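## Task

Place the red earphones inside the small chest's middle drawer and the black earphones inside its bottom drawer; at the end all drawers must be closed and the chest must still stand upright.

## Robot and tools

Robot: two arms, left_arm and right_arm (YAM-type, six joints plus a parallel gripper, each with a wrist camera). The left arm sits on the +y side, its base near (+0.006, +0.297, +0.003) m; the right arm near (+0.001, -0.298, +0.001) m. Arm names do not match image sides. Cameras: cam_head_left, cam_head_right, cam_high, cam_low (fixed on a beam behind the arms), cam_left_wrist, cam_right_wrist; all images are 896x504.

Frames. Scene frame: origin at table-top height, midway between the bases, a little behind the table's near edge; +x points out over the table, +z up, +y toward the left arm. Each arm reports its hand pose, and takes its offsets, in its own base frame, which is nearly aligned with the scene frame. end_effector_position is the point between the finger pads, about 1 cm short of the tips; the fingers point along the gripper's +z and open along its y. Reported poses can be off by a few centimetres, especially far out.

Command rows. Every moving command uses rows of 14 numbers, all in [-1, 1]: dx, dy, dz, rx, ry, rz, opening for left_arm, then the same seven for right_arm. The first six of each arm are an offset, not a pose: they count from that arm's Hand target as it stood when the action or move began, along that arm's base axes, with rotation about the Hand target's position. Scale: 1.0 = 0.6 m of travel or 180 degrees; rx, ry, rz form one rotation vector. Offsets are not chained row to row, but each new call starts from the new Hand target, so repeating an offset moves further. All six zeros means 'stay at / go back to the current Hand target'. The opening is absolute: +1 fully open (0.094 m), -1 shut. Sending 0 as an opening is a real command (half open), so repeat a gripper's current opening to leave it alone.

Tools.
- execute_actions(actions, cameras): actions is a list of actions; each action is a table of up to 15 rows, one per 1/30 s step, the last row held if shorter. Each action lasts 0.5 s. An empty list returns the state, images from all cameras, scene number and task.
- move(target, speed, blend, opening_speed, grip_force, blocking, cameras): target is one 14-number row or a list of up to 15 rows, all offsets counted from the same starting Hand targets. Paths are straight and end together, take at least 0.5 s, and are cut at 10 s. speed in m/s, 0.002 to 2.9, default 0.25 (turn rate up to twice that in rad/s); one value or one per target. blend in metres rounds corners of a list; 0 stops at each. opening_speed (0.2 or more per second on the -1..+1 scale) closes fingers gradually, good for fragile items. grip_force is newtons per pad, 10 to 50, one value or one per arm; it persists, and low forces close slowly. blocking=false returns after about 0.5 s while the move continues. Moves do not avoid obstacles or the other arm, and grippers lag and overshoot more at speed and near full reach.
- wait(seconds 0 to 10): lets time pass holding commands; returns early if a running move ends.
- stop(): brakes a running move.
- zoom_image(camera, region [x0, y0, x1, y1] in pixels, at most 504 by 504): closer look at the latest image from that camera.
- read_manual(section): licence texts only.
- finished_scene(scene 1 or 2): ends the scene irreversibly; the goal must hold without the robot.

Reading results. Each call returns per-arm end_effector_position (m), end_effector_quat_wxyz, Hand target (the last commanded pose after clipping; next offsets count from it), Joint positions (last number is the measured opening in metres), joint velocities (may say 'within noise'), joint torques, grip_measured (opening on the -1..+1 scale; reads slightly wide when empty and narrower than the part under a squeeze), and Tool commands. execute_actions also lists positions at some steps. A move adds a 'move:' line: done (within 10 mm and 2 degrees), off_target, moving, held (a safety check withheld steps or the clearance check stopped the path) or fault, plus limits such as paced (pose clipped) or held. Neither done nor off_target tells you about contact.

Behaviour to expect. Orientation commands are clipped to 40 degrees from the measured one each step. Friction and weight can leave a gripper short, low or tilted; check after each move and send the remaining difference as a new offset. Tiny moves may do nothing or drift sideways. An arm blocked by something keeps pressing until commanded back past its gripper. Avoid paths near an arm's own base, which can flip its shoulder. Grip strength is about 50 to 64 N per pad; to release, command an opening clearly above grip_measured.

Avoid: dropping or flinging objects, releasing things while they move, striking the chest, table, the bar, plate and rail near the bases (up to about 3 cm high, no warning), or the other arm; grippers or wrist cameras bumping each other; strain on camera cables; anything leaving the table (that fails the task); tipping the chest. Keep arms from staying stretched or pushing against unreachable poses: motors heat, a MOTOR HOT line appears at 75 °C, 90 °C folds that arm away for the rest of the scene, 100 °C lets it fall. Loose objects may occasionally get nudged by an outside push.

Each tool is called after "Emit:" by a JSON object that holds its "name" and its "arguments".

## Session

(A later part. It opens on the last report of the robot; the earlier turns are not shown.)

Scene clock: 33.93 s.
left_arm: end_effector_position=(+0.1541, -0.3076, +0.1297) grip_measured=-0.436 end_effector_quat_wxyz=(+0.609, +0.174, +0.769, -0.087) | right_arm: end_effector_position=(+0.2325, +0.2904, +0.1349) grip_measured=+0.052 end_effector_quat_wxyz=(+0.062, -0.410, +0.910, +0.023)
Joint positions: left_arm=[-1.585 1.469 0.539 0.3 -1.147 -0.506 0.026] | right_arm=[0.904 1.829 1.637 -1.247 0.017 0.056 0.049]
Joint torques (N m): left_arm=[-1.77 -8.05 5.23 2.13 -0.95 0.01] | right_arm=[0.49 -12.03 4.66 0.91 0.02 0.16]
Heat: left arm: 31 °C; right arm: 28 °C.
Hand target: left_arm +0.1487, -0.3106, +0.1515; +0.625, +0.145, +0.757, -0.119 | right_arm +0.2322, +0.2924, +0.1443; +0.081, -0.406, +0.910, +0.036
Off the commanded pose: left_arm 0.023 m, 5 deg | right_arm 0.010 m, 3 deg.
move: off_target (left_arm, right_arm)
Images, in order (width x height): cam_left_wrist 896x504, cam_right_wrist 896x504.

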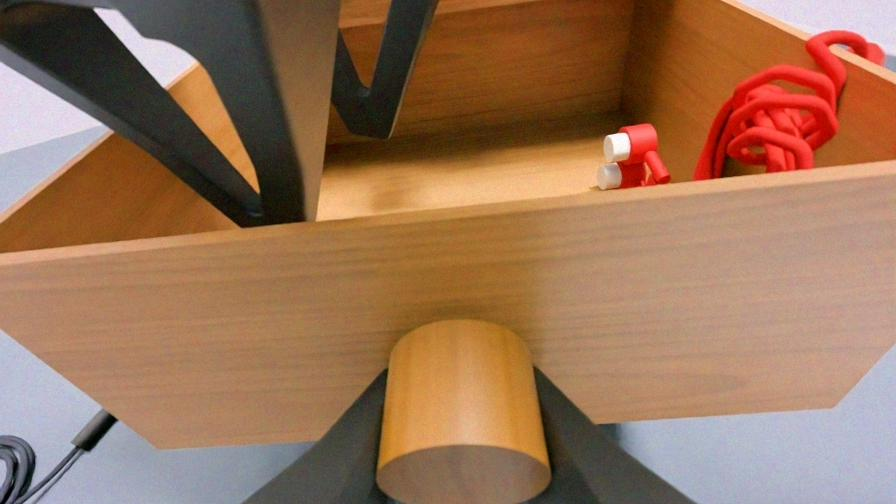

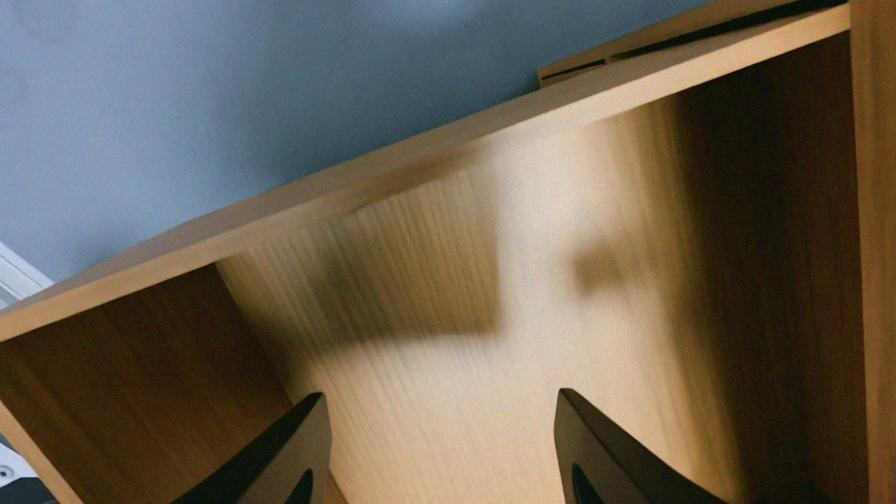

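Emit:
{"name": "move", "arguments": {"target": [[0,0,0,0,0,0,-0.6,-0.01,-0.06,0.2,0,0,0,0.05],[0,0,0,0,0,0,-0.6,-0.02,-0.15,0.23,0,0,0,0.6]], "blend": [0.03,0], "cameras": ["cam_right_wrist","cam_head_right"]}}

Emit:
{"name": "zoom_image", "arguments": {"camera": "cam_head_right", "region": [380, 220, 560, 350]}}

Scene clock: 36.13 s.
left_arm: end_effector_position=(+0.1541, -0.3076, +0.1297) grip_measured=-0.436 end_effector_quat_wxyz=(+0.609, +0.174, +0.769, -0.087) | right_arm: end_effector_position=(+0.2220, +0.2036, +0.2859) grip_measured=+0.598 end_effector_quat_wxyz=(+0.173, -0.397, +0.899, +0.062)
Joint positions: left_arm=[-1.585 1.469 0.539 0.3 -1.147 -0.506 0.026] | right_arm=[0.737 1.503 1.853 -1.551 -0.008 -0.093 0.075]
Joint torques (N m): left_arm=[-1.77 -8.05 5.23 2.13 -0.95 0.01] | right_arm=[-0.09 -5.27 4.11 1.15 -0.04 0]
Heat: left arm: 31 °C; right arm: 29 °C.
Hand target: left_arm +0.1487, -0.3106, +0.1515; +0.625, +0.145, +0.757, -0.119 | right_arm +0.2202, +0.2024, +0.2824; +0.081, -0.406, +0.910, +0.036
Off the commanded pose: left_arm 0.023 m, 5 deg | right_arm 0.004 m, 11 deg.
joint sent to its limit (right arm) — joint 4 (wrist pitch), lower limit. The joint targets are off in orientation, not in position.
move: off_target (left_arm, right_arm); blend cut to 0.0286 m at target 1; target 2's new opening was sent with right_arm's hand 0.004 m and 11 deg from that target
Images, in order (width x height): cam_head_right 896x504, cam_right_wrist 896x504.

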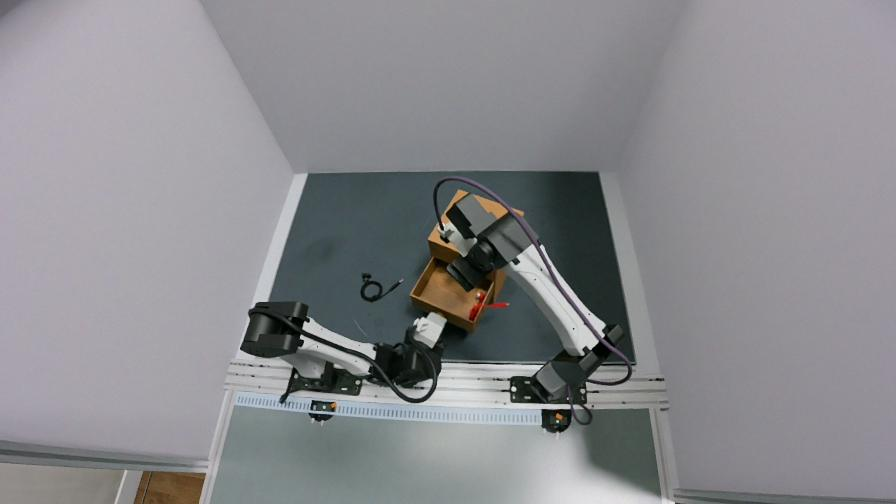

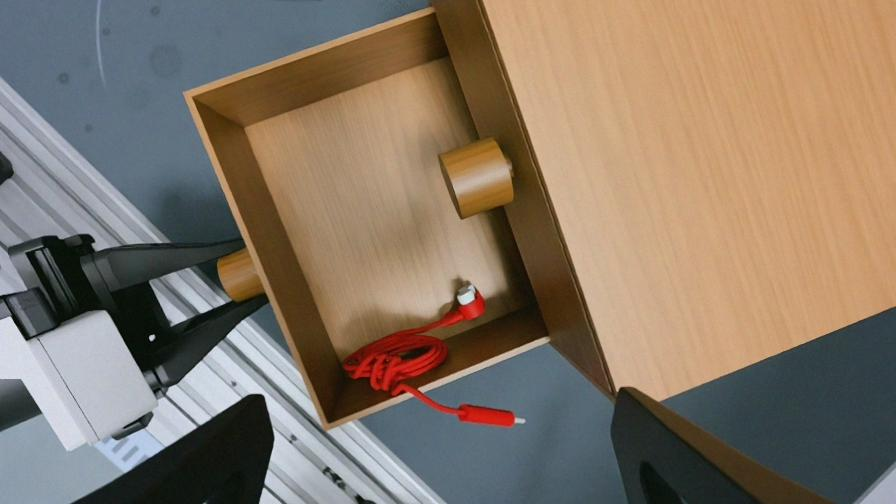

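Scaled by 2.800 from the camera's 896x504 image, which has a finer 1280x720 frame.

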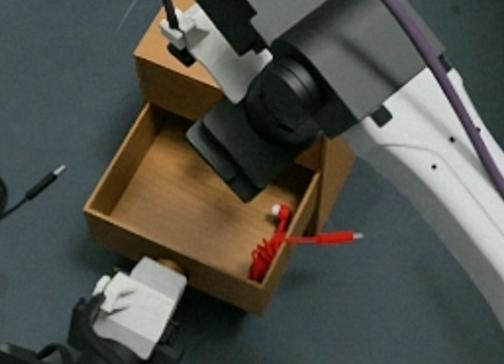

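Emit:
{"name": "move", "arguments": {"target": [0,0,0,0,0,0,-0.6,-0.026,-0.09,-0.07,0,0,0.5,-0.25], "cameras": ["cam_right_wrist","cam_left_wrist"]}}

Scene clock: 41.27 s.
left_arm: end_effector_position=(+0.1541, -0.3076, +0.1297) grip_measured=-0.436 end_effector_quat_wxyz=(+0.609, +0.174, +0.769, -0.087) | right_arm: end_effector_position=(+0.2074, +0.1537, +0.2397) grip_measured=-0.248 end_effector_quat_wxyz=(-0.140, +0.919, -0.369, -0.008)
Joint positions: left_arm=[-1.585 1.469 0.539 0.3 -1.147 -0.506 0.026] | right_arm=[0.513 1.402 1.594 -1.551 -0.186 -1.846 0.035]
Joint torques (N m): left_arm=[-1.77 -8.06 5.23 2.13 -0.95 0.01] | right_arm=[0.01 -6.13 4.21 0.72 0.03 -0.02]
Heat: left arm: 31 °C; right arm: 29 °C.
Hand target: left_arm +0.1487, -0.3106, +0.1515; +0.625, +0.145, +0.757, -0.119 | right_arm +0.2046, +0.1484, +0.2404; -0.032, +0.930, -0.357, -0.083
Off the commanded pose: left_arm 0.023 m, 5 deg | right_arm 0.006 m, 15 deg.
joint sent to its limit (right arm) — joint 4 (wrist pitch), lower limit. The joint targets are off in orientation, not in position.
move: off_target (left_arm, right_arm)
Images, in order (width x height): cam_left_wrist 896x504, cam_right_wrist 896x504.

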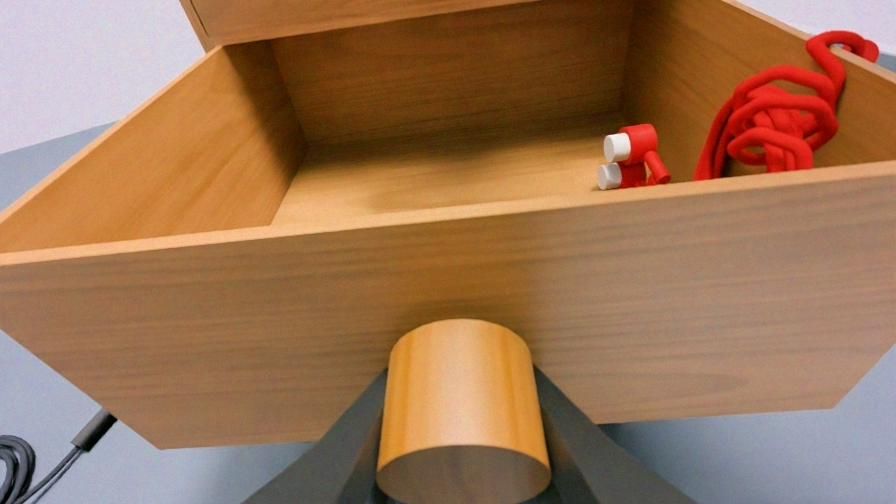

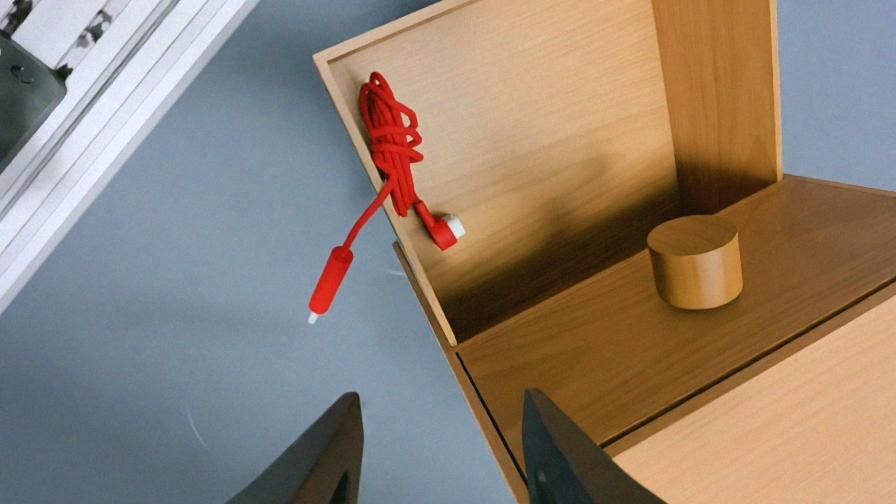

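Emit:
{"name": "move", "arguments": {"target": [[0,0,0,0,0,0,-0.6,-0.016,-0.029,-0.2,0,0,0,-0.25],[0,0,0,0,0,0,-0.6,-0.016,-0.029,-0.2,0,0,0,-0.9]], "cameras": ["cam_right_wrist","cam_left_wrist"]}}

Scene clock: 43.50 s.
left_arm: end_effector_position=(+0.1541, -0.3076, +0.1297) grip_measured=-0.436 end_effector_quat_wxyz=(+0.609, +0.174, +0.769, -0.087) | right_arm: end_effector_position=(+0.1863, +0.1303, +0.1253) grip_measured=-0.898 end_effector_quat_wxyz=(-0.026, +0.928, -0.359, -0.094)
Joint positions: left_arm=[-1.585 1.469 0.539 0.3 -1.147 -0.506 0.026] | right_arm=[0.477 1.474 1.208 -1.392 -0.174 -1.933 0.005]
Joint torques (N m): left_arm=[-1.76 -8.05 5.23 2.13 -0.95 0.01] | right_arm=[-0.38 -4.42 4.75 0.51 0.01 -0.04]
Heat: left arm: 31 °C; right arm: 29 °C.
Hand target: left_arm +0.1487, -0.3106, +0.1515; +0.625, +0.145, +0.757, -0.119 | right_arm +0.1951, +0.1310, +0.1203; -0.032, +0.930, -0.357, -0.083
Off the commanded pose: left_arm 0.023 m, 5 deg | right_arm 0.010 m, 1 deg.
move: off_target (left_arm)
Images, in order (width x height): cam_left_wrist 896x504, cam_right_wrist 896x504.

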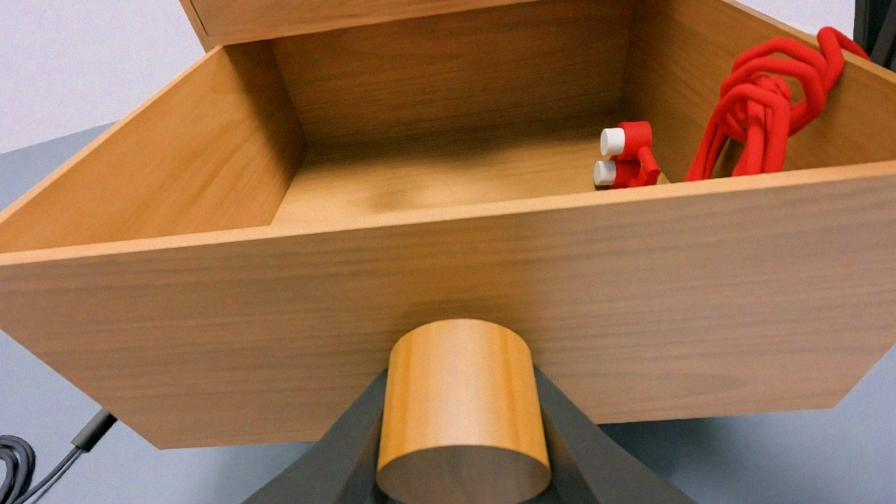

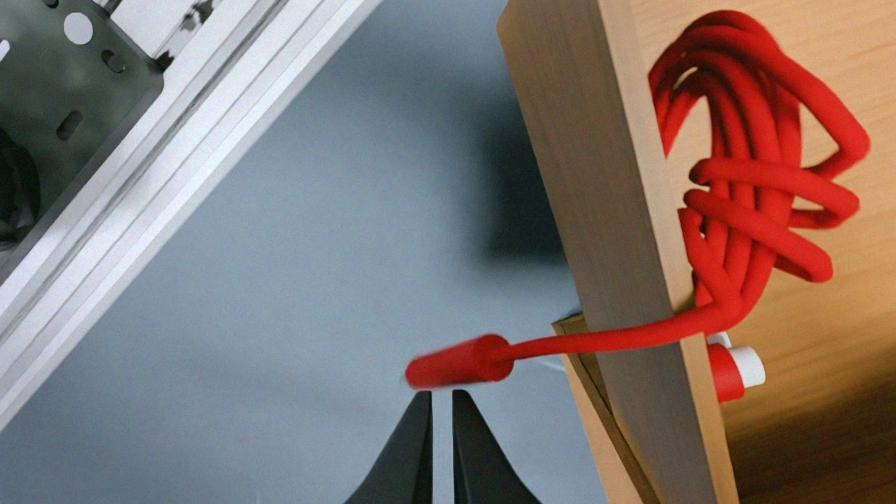

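Emit:
{"name": "move", "arguments": {"target": [[0,0,0,0,0,0,-0.6,0,0,0.15,0,0,0,-0.25],[0,0,0,0,0,0,-0.6,0,0,0.17,0,0,-0.5,0.2]], "blend": [0.03,0], "cameras": ["cam_right_wrist","cam_left_wrist"]}}

Scene clock: 48.80 s.
left_arm: end_effector_position=(+0.1541, -0.3076, +0.1297) grip_measured=-0.436 end_effector_quat_wxyz=(+0.609, +0.174, +0.769, -0.087) | right_arm: end_effector_position=(+0.1920, +0.1309, +0.2111) grip_measured=+0.198 end_effector_quat_wxyz=(+0.059, -0.408, +0.910, +0.040)
Joint positions: left_arm=[-1.585 1.469 0.539 0.3 -1.147 -0.506 0.026] | right_arm=[0.551 1.354 1.46 -1.549 -0.064 -0.287 0.056]
Joint torques (N m): left_arm=[-1.77 -8.05 5.23 2.13 -0.95 0.01] | right_arm=[0.73 -5.65 8.01 0.66 0.15 0.14]
Heat: left arm: 31 °C; right arm: 29 °C.
Hand target: left_arm +0.1487, -0.3106, +0.1515; +0.625, +0.145, +0.757, -0.119 | right_arm +0.1950, +0.1310, +0.2223; +0.081, -0.406, +0.910, +0.036
Off the commanded pose: left_arm 0.023 m, 5 deg | right_arm 0.012 m, 3 deg.
move: off_target (left_arm, right_arm); target 2's new opening was sent with right_arm's hand 0.012 m and 3 deg from that target
Images, in order (width x height): cam_left_wrist 896x504, cam_right_wrist 896x504.

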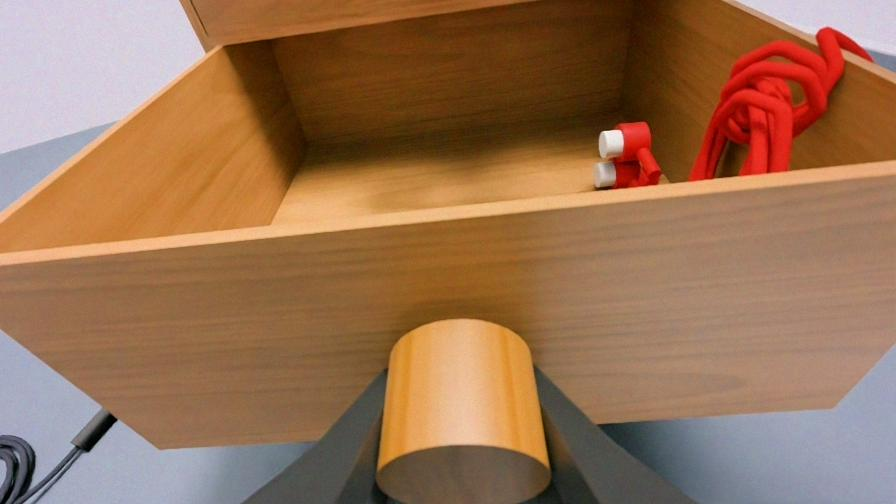

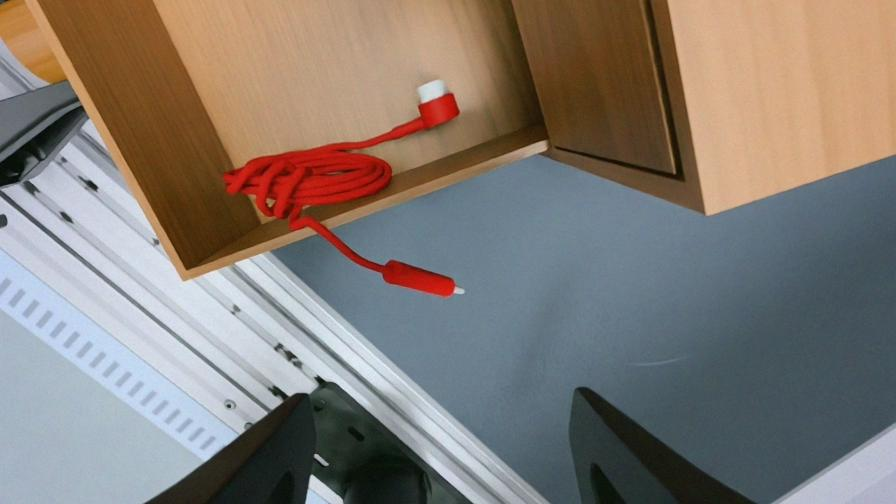

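Emit:
{"name": "move", "arguments": {"target": [[0,0,0,0,0,0,-0.6,0.015,0.025,0,0,0,0.5,-0.2],[0,0,0,0,0,0,-0.6,0.015,0.025,-0.134,0,0,0.5,-0.2]], "cameras": ["cam_right_wrist"]}}

Scene clock: 54.17 s.
left_arm: end_effector_position=(+0.1541, -0.3076, +0.1297) grip_measured=-0.436 end_effector_quat_wxyz=(+0.609, +0.174, +0.769, -0.087) | right_arm: end_effector_position=(+0.1930, +0.1380, +0.1530) grip_measured=-0.198 end_effector_quat_wxyz=(-0.021, +0.926, -0.366, -0.089)
Joint positions: left_arm=[-1.585 1.469 0.539 0.3 -1.147 -0.506 0.026] | right_arm=[0.501 1.511 1.353 -1.495 -0.163 -1.894 0.038]
Joint torques (N m): left_arm=[-1.77 -8.05 5.23 2.13 -0.95 0.01] | right_arm=[0.76 -3.3 3.96 0.79 -0.1 -0.07]
Heat: left arm: 31 °C; right arm: 30 °C.
Hand target: left_arm +0.1487, -0.3106, +0.1515; +0.625, +0.145, +0.757, -0.119 | right_arm +0.2040, +0.1460, +0.1419; -0.032, +0.930, -0.357, -0.083
Off the commanded pose: left_arm 0.023 m, 5 deg | right_arm 0.018 m, 2 deg.
move: off_target (left_arm, right_arm)
Images, in order (width x height): cam_right_wrist 896x504.

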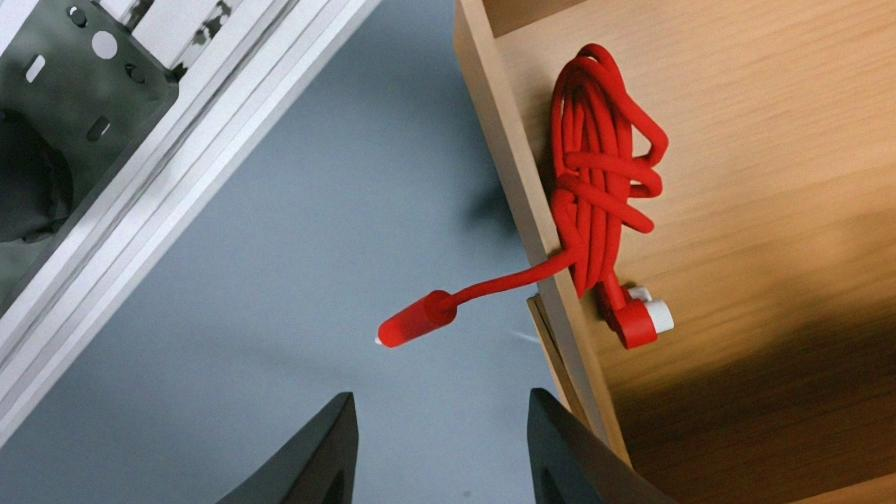

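Emit:
{"name": "move", "arguments": {"target": [0,0,0,0,0,0,-0.6,-0.036,0.024,-0.018,0,0,0,-0.2], "cameras": ["cam_right_wrist","cam_left_wrist"], "speed": 0.1}}

Scene clock: 55.83 s.
left_arm: end_effector_position=(+0.1539, -0.3068, +0.1288) grip_measured=-0.436 end_effector_quat_wxyz=(+0.609, +0.175, +0.769, -0.085) | right_arm: end_effector_position=(+0.1791, +0.1499, +0.1370) grip_measured=-0.199 end_effector_quat_wxyz=(-0.016, +0.931, -0.356, -0.075)
Joint positions: left_arm=[-1.587 1.469 0.537 0.295 -1.148 -0.509 0.026] | right_arm=[0.592 1.475 1.261 -1.416 -0.141 -1.824 0.038]
Joint torques (N m): left_arm=[-1.69 -8.09 5.34 2.17 -0.94 0.03] | right_arm=[0.88 -3.86 4.63 0.61 -0.34 0.15]
Heat: left arm: 31 °C; right arm: 30 °C.
Hand target: left_arm +0.1486, -0.3105, +0.1514; +0.625, +0.145, +0.757, -0.119 | right_arm +0.1825, +0.1604, +0.1312; -0.032, +0.930, -0.357, -0.083
Off the commanded pose: left_arm 0.024 m, 6 deg | right_arm 0.012 m, 2 deg.
move: off_target (left_arm, right_arm)
Images, in order (width x height): cam_left_wrist 896x504, cam_right_wrist 896x504.

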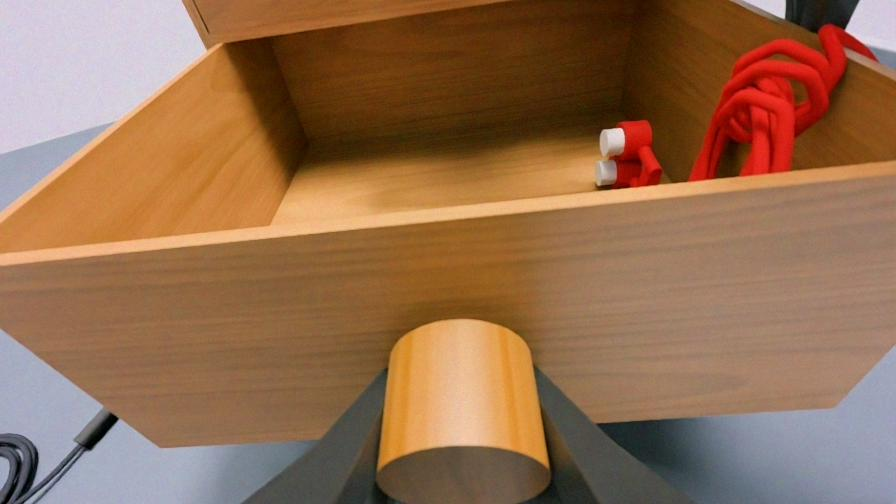

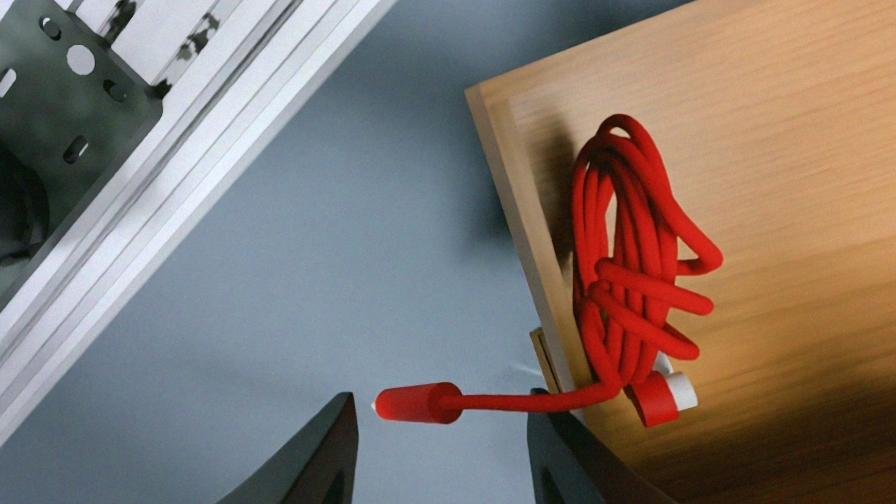

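Emit:
{"name": "move", "arguments": {"target": [[0,0,0,0,0,0,-0.6,-0.008,0.008,0,0,0,0,-0.2],[0,0,0,0,0,0,-0.6,-0.008,0.008,0,0,0,0,-0.75]], "cameras": ["cam_right_wrist"], "speed": 0.1}}

Scene clock: 57.53 s.
left_arm: end_effector_position=(+0.1530, -0.3068, +0.1293) grip_measured=-0.436 end_effector_quat_wxyz=(+0.609, +0.175, +0.769, -0.086) | right_arm: end_effector_position=(+0.1775, +0.1612, +0.1364) grip_measured=-0.748 end_effector_quat_wxyz=(-0.029, +0.932, -0.354, -0.076)
Joint positions: left_arm=[-1.59 1.467 0.537 0.291 -1.15 -0.512 0.026] | right_arm=[0.623 1.475 1.258 -1.389 -0.158 -1.795 0.012]
Joint torques (N m): left_arm=[-1.42 -7.84 5.38 2.2 -0.93 0.06] | right_arm=[0.62 -4.4 4.42 0.4 -0.22 0.14]
Heat: left arm: 31 °C; right arm: 30 °C.
Hand target: left_arm +0.1487, -0.3105, +0.1514; +0.625, +0.145, +0.757, -0.119 | right_arm +0.1776, +0.1652, +0.1312; -0.032, +0.930, -0.357, -0.083
Off the commanded pose: left_arm 0.023 m, 6 deg | right_arm 0.007 m, 1 deg.
move: off_target (left_arm); target 2's new opening was sent with right_arm's hand 0.014 m and 2 deg from that target
Images, in order (width x height): cam_right_wrist 896x504.

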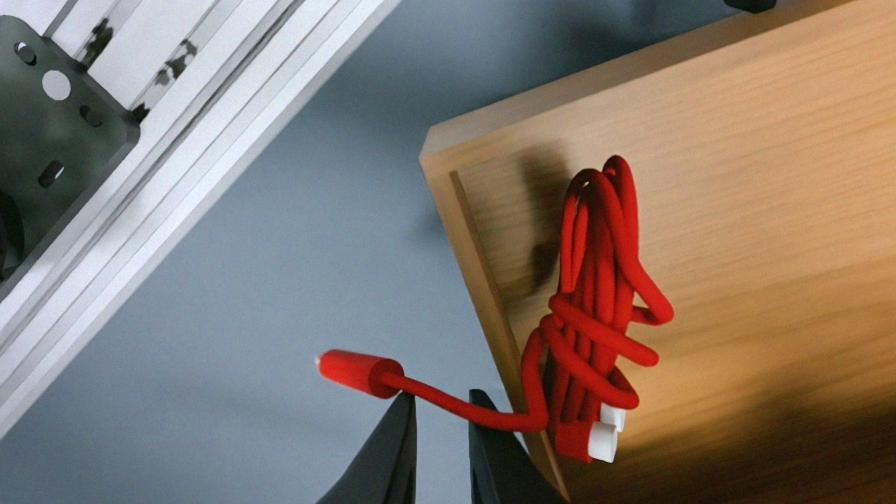

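Emit:
{"name": "move", "arguments": {"target": [[0,0,0,0,0,0,-0.6,-0.01,-0.02,0.1,0,0,0,-0.3],[0,0,0,0,0,0,-0.6,0.003,0.083,0.13,0,0,0,0]], "blend": [0.02,0], "cameras": ["cam_right_wrist","cam_left_wrist"]}}

Scene clock: 59.83 s.
left_arm: end_effector_position=(+0.1529, -0.3061, +0.1289) grip_measured=-0.436 end_effector_quat_wxyz=(+0.609, +0.175, +0.769, -0.085) | right_arm: end_effector_position=(+0.1778, +0.2114, +0.2044) grip_measured=-0.002 end_effector_quat_wxyz=(-0.069, +0.930, -0.357, -0.060)
Joint positions: left_arm=[-1.591 1.467 0.536 0.289 -1.153 -0.513 0.026] | right_arm=[0.766 1.551 1.599 -1.545 -0.167 -1.636 0.047]
Joint torques (N m): left_arm=[-1.33 -7.88 5.46 2.21 -0.89 0.07] | right_arm=[0.31 -4.74 7.92 0.36 -0.17 0.14]
Heat: left arm: 31 °C; right arm: 30 °C.
Hand target: left_arm +0.1487, -0.3106, +0.1515; +0.625, +0.145, +0.757, -0.119 | right_arm +0.1794, +0.2150, +0.2091; -0.032, +0.930, -0.356, -0.083
Off the commanded pose: left_arm 0.023 m, 6 deg | right_arm 0.006 m, 5 deg.
joint sent to its limit (right arm) — joint 4 (wrist pitch), lower limit. The joint targets are off in orientation, not in position.
move: off_target (left_arm, right_arm); target 2's new opening was sent with right_arm's hand 0.006 m and 5 deg from that target
Images, in order (width x height): cam_left_wrist 896x504, cam_right_wrist 896x504.

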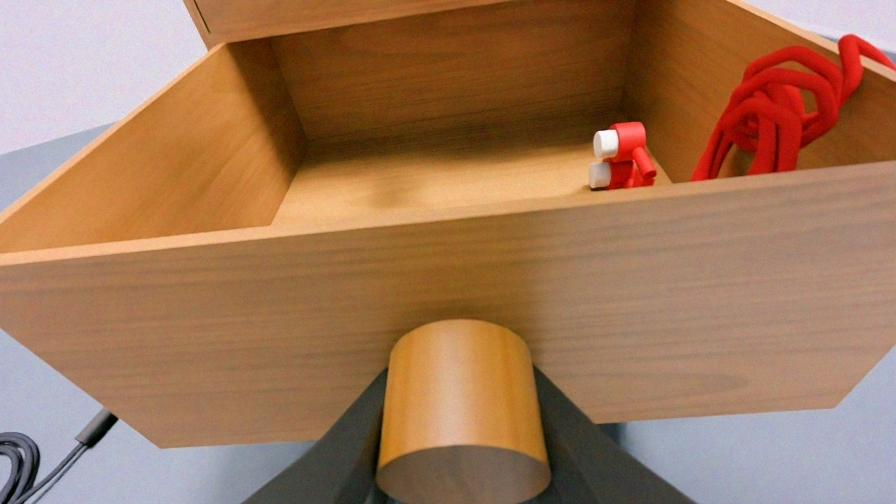

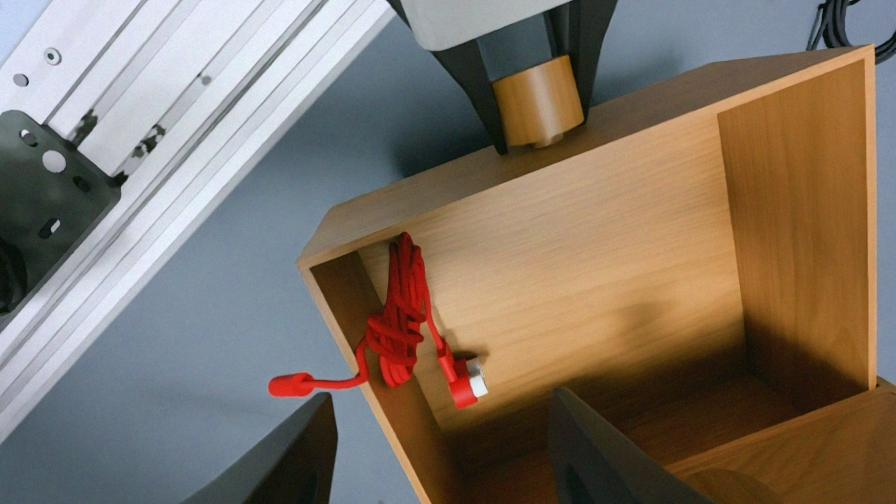

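Emit:
{"name": "move", "arguments": {"target": [0,0,0,0,0,0,-0.6,-0.023,-0.08,0,0,0,-0.5,0.1], "cameras": ["cam_right_wrist"]}}

Scene clock: 64.90 s.
left_arm: end_effector_position=(+0.1529, -0.3061, +0.1289) grip_measured=-0.436 end_effector_quat_wxyz=(+0.609, +0.175, +0.769, -0.085) | right_arm: end_effector_position=(+0.1657, +0.1695, +0.2086) grip_measured=+0.098 end_effector_quat_wxyz=(+0.073, -0.409, +0.909, +0.040)
Joint positions: left_arm=[-1.591 1.467 0.536 0.289 -1.153 -0.513 0.026] | right_arm=[0.779 1.335 1.43 -1.501 -0.025 -0.065 0.052]
Joint torques (N m): left_arm=[-1.33 -7.88 5.46 2.21 -0.9 0.07] | right_arm=[0.72 -5.75 4.42 0.84 0.19 0.15]
Heat: left arm: 31 °C; right arm: 30 °C.
Hand target: left_arm +0.1487, -0.3106, +0.1515; +0.625, +0.145, +0.757, -0.119 | right_arm +0.1656, +0.1670, +0.2091; +0.081, -0.406, +0.910, +0.036
Off the commanded pose: left_arm 0.023 m, 6 deg | right_arm 0.003 m, 1 deg.
move: off_target (left_arm)
Images, in order (width x height): cam_right_wrist 896x504.

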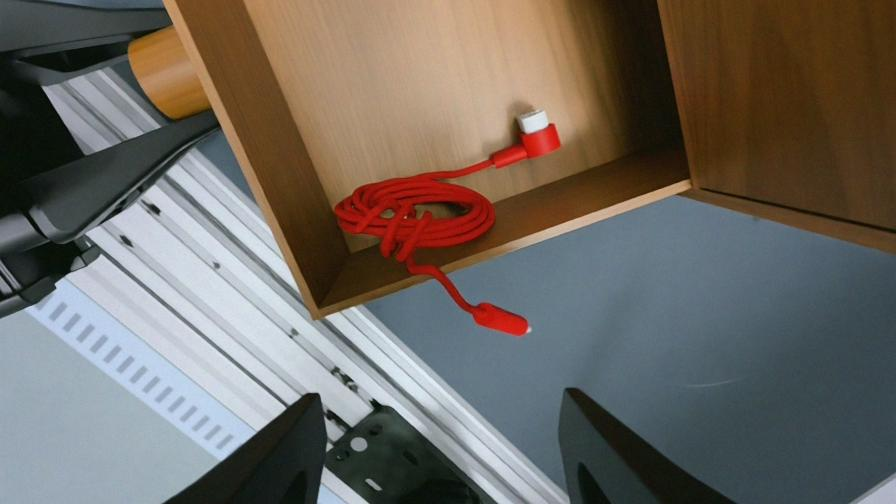

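Emit:
{"name": "move", "arguments": {"target": [[0,0,0,0,0,0,-0.6,0.011,-0.032,-0.159,0,0,0,0.1],[0,0,0,0,0,0,-0.6,0.011,-0.032,-0.159,0,0,0,-0.9]], "cameras": ["cam_right_wrist","cam_left_wrist"], "speed": 0.2}}

Scene clock: 67.40 s.
left_arm: end_effector_position=(+0.1529, -0.3061, +0.1289) grip_measured=-0.436 end_effector_quat_wxyz=(+0.609, +0.175, +0.769, -0.085) | right_arm: end_effector_position=(+0.1697, +0.1476, +0.1138) grip_measured=-0.865 end_effector_quat_wxyz=(+0.069, -0.406, +0.911, +0.032)
Joint positions: left_arm=[-1.591 1.467 0.536 0.289 -1.153 -0.513 0.026] | right_arm=[0.697 1.245 0.986 -1.162 -0.025 -0.139 0.006]
Joint torques (N m): left_arm=[-1.31 -7.87 5.48 2.21 -0.89 0.07] | right_arm=[-0.38 -5.23 4.67 0.97 0.04 0]
Heat: left arm: 31 °C; right arm: 30 °C.
Hand target: left_arm +0.1487, -0.3106, +0.1515; +0.625, +0.145, +0.757, -0.119 | right_arm +0.1722, +0.1478, +0.1138; +0.081, -0.405, +0.910, +0.036
Off the commanded pose: left_arm 0.023 m, 6 deg | right_arm 0.003 m, 1 deg.
move: off_target (left_arm)
Images, in order (width x height): cam_left_wrist 896x504, cam_right_wrist 896x504.

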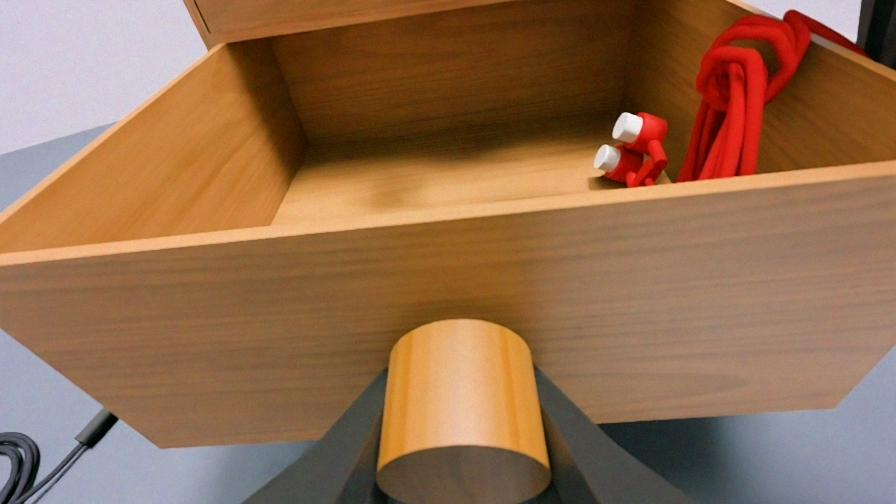

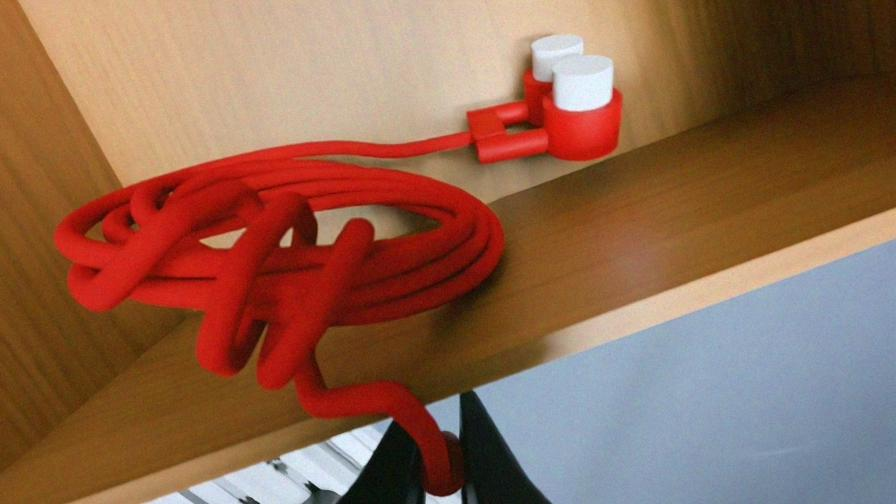

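Emit:
{"name": "move", "arguments": {"target": [[0,0,0,0,0,0,-0.6,0,0.01,0.2,0,0,0,-0.95],[0,0,0,0,0,0,-0.6,0.085,0.225,0.21,0,0,0,-0.95],[0,0,0,0,0,0,-0.6,0.085,0.225,0.022,0,0,0,-0.95]], "blend": [0.04,0.03,0], "cameras": ["cam_right_wrist","cam_left_wrist"], "speed": 0.2}}

Scene clock: 70.50 s.
left_arm: end_effector_position=(+0.1529, -0.3061, +0.1289) grip_measured=-0.436 end_effector_quat_wxyz=(+0.609, +0.175, +0.769, -0.085) | right_arm: end_effector_position=(+0.2199, +0.2824, +0.1180) grip_measured=-0.865 end_effector_quat_wxyz=(+0.057, -0.410, +0.910, +0.032)
Joint positions: left_arm=[-1.591 1.467 0.536 0.289 -1.153 -0.513 0.026] | right_arm=[0.908 1.774 1.502 -1.167 -0.002 0.061 0.006]
Joint torques (N m): left_arm=[-1.33 -7.87 5.48 2.21 -0.89 0.06] | right_arm=[0.44 -11.47 4.81 0.93 0.2 0.16]
Heat: left arm: 32 °C; right arm: 30 °C.
Hand target: left_arm +0.1487, -0.3106, +0.1515; +0.625, +0.145, +0.757, -0.119 | right_arm +0.2232, +0.2828, +0.1269; +0.081, -0.405, +0.910, +0.036
Off the commanded pose: left_arm 0.023 m, 6 deg | right_arm 0.010 m, 3 deg.
move: off_target (left_arm, right_arm)
Images, in order (width x height): cam_left_wrist 896x504, cam_right_wrist 896x504.

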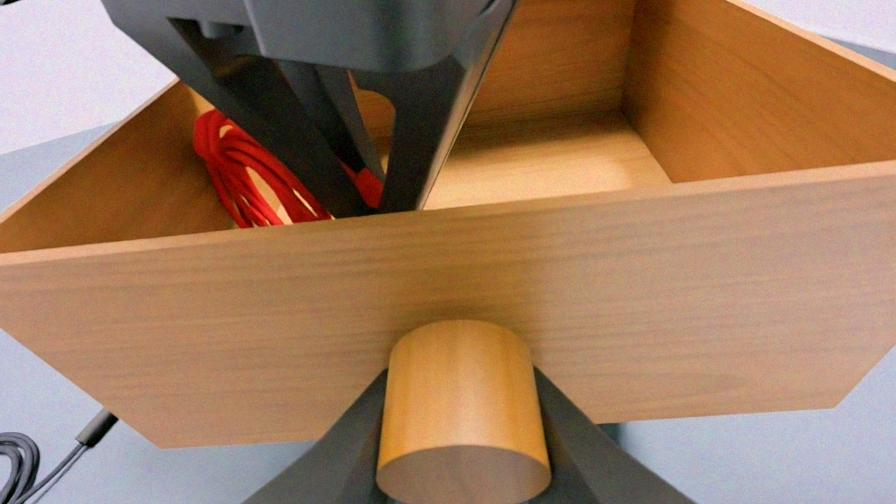

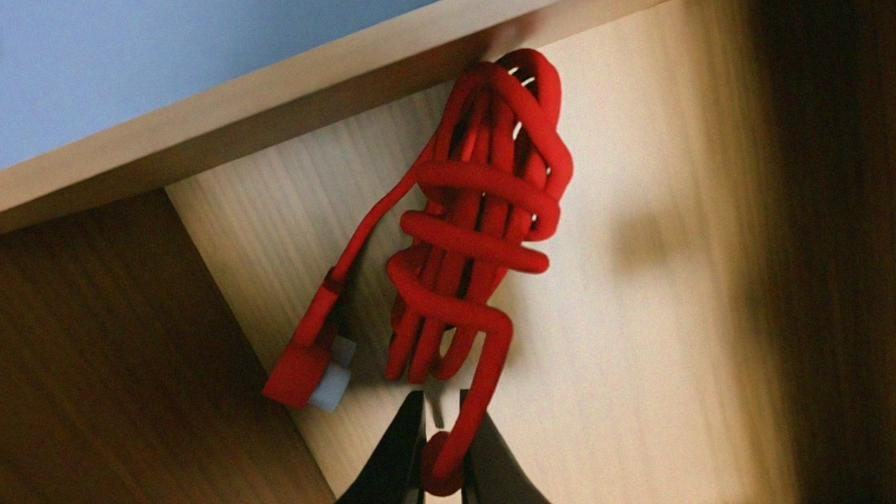

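Emit:
{"name": "move", "arguments": {"target": [[0,0,0,0,0,0,-0.6,-0.033,-0.082,-0.025,0,0,0,-0.95],[0,0,0,0,0,0,-0.6,-0.033,-0.082,-0.025,0,0,0,-0.5],[0,0,0,0,0,0,-0.6,-0.033,-0.082,0.12,0,0,0,-0.5],[0,0,0,0,0,0,-0.6,-0.033,-0.25,0.2,0,0,0,-0.4]], "blend": [0,0,0.04,0], "cameras": ["cam_right_wrist","cam_left_wrist"]}}

Scene clock: 74.33 s.
left_arm: end_effector_position=(+0.1528, -0.3062, +0.1292) grip_measured=-0.436 end_effector_quat_wxyz=(+0.609, +0.175, +0.769, -0.085) | right_arm: end_effector_position=(+0.2045, +0.1326, +0.2462) grip_measured=-0.402 end_effector_quat_wxyz=(+0.126, -0.401, +0.907, +0.036)
Joint positions: left_arm=[-1.591 1.465 0.536 0.289 -1.152 -0.513 0.026] | right_arm=[0.548 1.326 1.564 -1.549 -0.039 -0.279 0.028]
Joint torques (N m): left_arm=[-1.32 -7.77 5.46 2.21 -0.91 0.07] | right_arm=[-0.14 -3.58 5.7 0.9 -0.08 0]
Heat: left arm: 32 °C; right arm: 30 °C.
Hand target: left_arm +0.1487, -0.3106, +0.1516; +0.625, +0.145, +0.757, -0.119 | right_arm +0.2034, +0.1328, +0.2469; +0.081, -0.405, +0.910, +0.036
Off the commanded pose: left_arm 0.023 m, 6 deg | right_arm 0.001 m, 5 deg.
joint sent to its limit (right arm) — joint 4 (wrist pitch), lower limit. The joint targets are off in orientation, not in position.
move: off_target (left_arm, right_arm); target 4's new opening was sent with right_arm's hand 0.001 m and 5 deg from that target
Images, in order (width x height): cam_left_wrist 896x504, cam_right_wrist 896x504.

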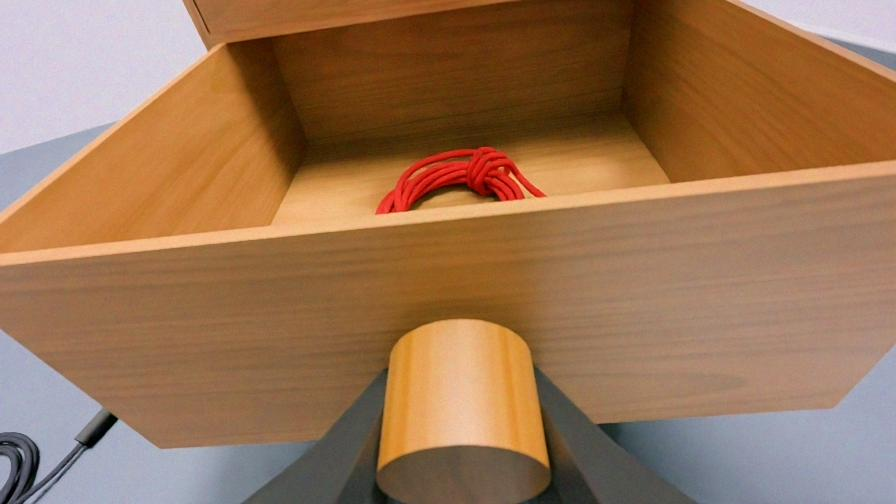

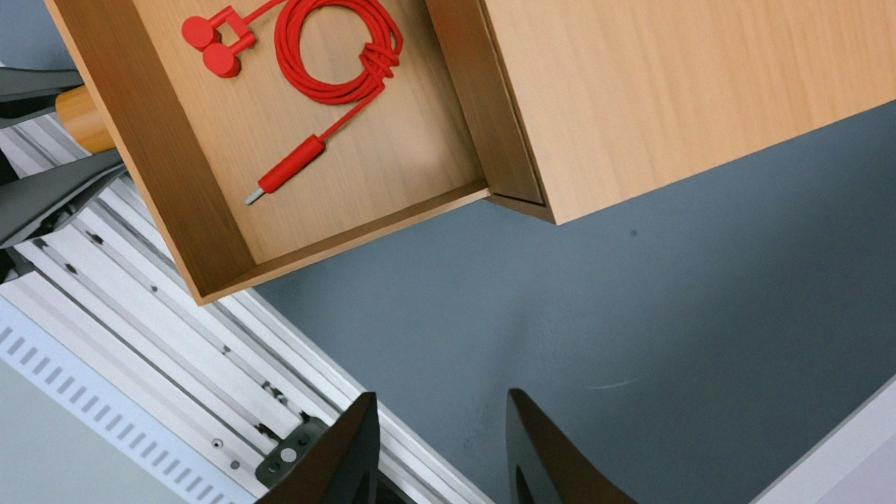

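Emit:
{"name": "move", "arguments": {"target": [0.219,-0.089,0.0,0,0,0,-0.6,0,-0.25,0.05,0,0,0,0], "cameras": ["cam_left_wrist","cam_head_left"], "speed": 0.12}}

Scene clock: 76.67 s.
left_arm: end_effector_position=(+0.2726, -0.3534, +0.1311) grip_measured=-0.436 end_effector_quat_wxyz=(+0.609, +0.169, +0.769, -0.092) | right_arm: end_effector_position=(+0.2047, -0.0187, +0.2741) grip_measured=-0.002 end_effector_quat_wxyz=(+0.206, -0.383, +0.898, -0.063)
Joint positions: left_arm=[-1.197 1.737 0.73 0.654 -0.799 -0.192 0.026] | right_arm=[-0.196 1.107 1.504 -1.551 -0.125 -0.976 0.047]
Joint torques (N m): left_arm=[1.13 -6.64 7.94 2.43 -0.18 -0.05] | right_arm=[-0.08 -2.07 5.53 1.22 -0.15 -0.02]
Heat: left arm: 32 °C; right arm: 30 °C.
Hand target: left_arm +0.2800, -0.3640, +0.1516; +0.625, +0.145, +0.757, -0.120 | right_arm +0.2035, -0.0171, +0.2769; +0.081, -0.405, +0.910, +0.036
Off the commanded pose: left_arm 0.024 m, 5 deg | right_arm 0.003 m, 19 deg.
joint sent to its limit (right arm) — joint 4 (wrist pitch), lower limit. The joint targets are off in orientation, not in position.
move: off_target (left_arm, right_arm)
Images, in order (width x height): cam_head_left 896x504, cam_left_wrist 896x504.

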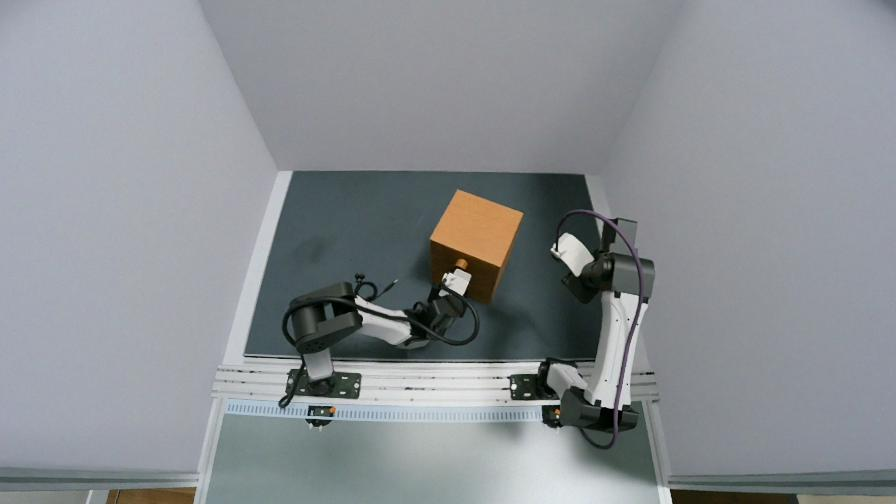

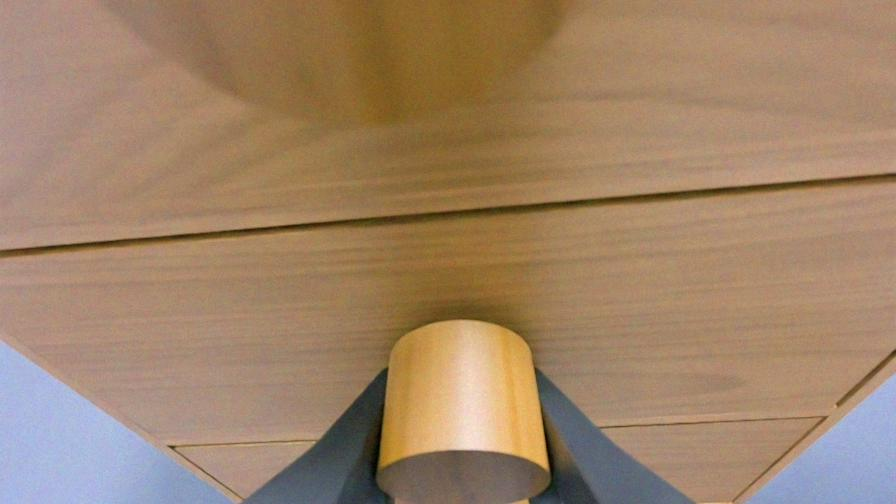

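Emit:
{"name": "move", "arguments": {"target": [[-0.008,0.005,0,0,0,0,0.5,0,0,0,0,0,0,0],[-0.13,0.055,-0.02,0,0,0,0.5,0,0,0,0,0,0,0],[-0.13,0.055,-0.15,0,0,0,0.5,0,0,0,0,0,0,0]], "blend": [0,0.03,0], "cameras": ["cam_left_wrist"]}}

Scene clock: 79.43 s.
left_arm: end_effector_position=(+0.2048, -0.3315, +0.0598) grip_measured=+0.498 end_effector_quat_wxyz=(+0.621, +0.149, +0.761, -0.113) | right_arm: end_effector_position=(+0.2047, -0.0187, +0.2741) grip_measured=-0.002 end_effector_quat_wxyz=(+0.206, -0.383, +0.898, -0.064)
Joint positions: left_arm=[-1.401 1.947 0.491 1.074 -0.995 -0.311 0.07] | right_arm=[-0.196 1.107 1.504 -1.551 -0.125 -0.977 0.047]
Joint torques (N m): left_arm=[-0.46 -6.09 2.29 2.17 -0.44 0] | right_arm=[-0.08 -2.09 5.55 1.22 -0.15 0.01]
Heat: left arm: 32 °C; right arm: 31 °C.
Hand target: left_arm +0.2021, -0.3309, +0.0615; +0.625, +0.145, +0.757, -0.119 | right_arm +0.2035, -0.0171, +0.2769; +0.081, -0.406, +0.910, +0.036
Off the commanded pose: left_arm 0.003 m, 1 deg | right_arm 0.003 m, 19 deg.
joint sent to its limit (right arm) — joint 4 (wrist pitch), lower limit. The joint targets are off in orientation, not in position.
move: off_target (right_arm)
Images, in order (width x height): cam_left_wrist 896x504.

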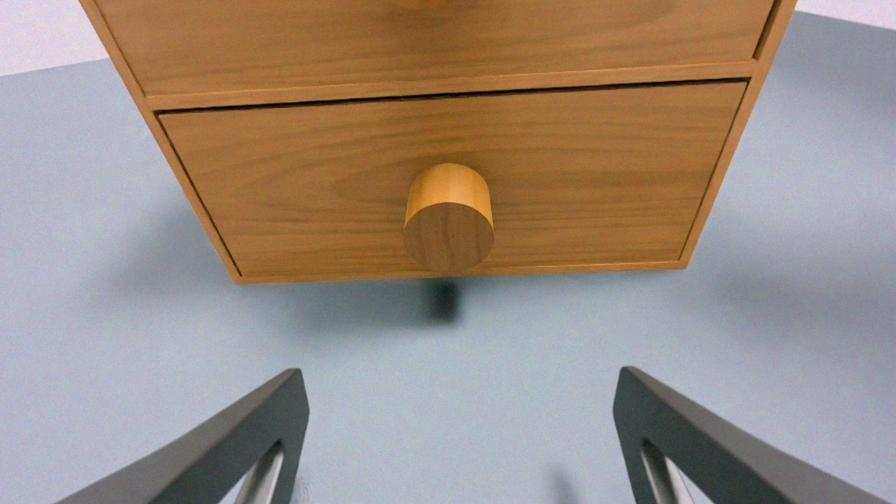

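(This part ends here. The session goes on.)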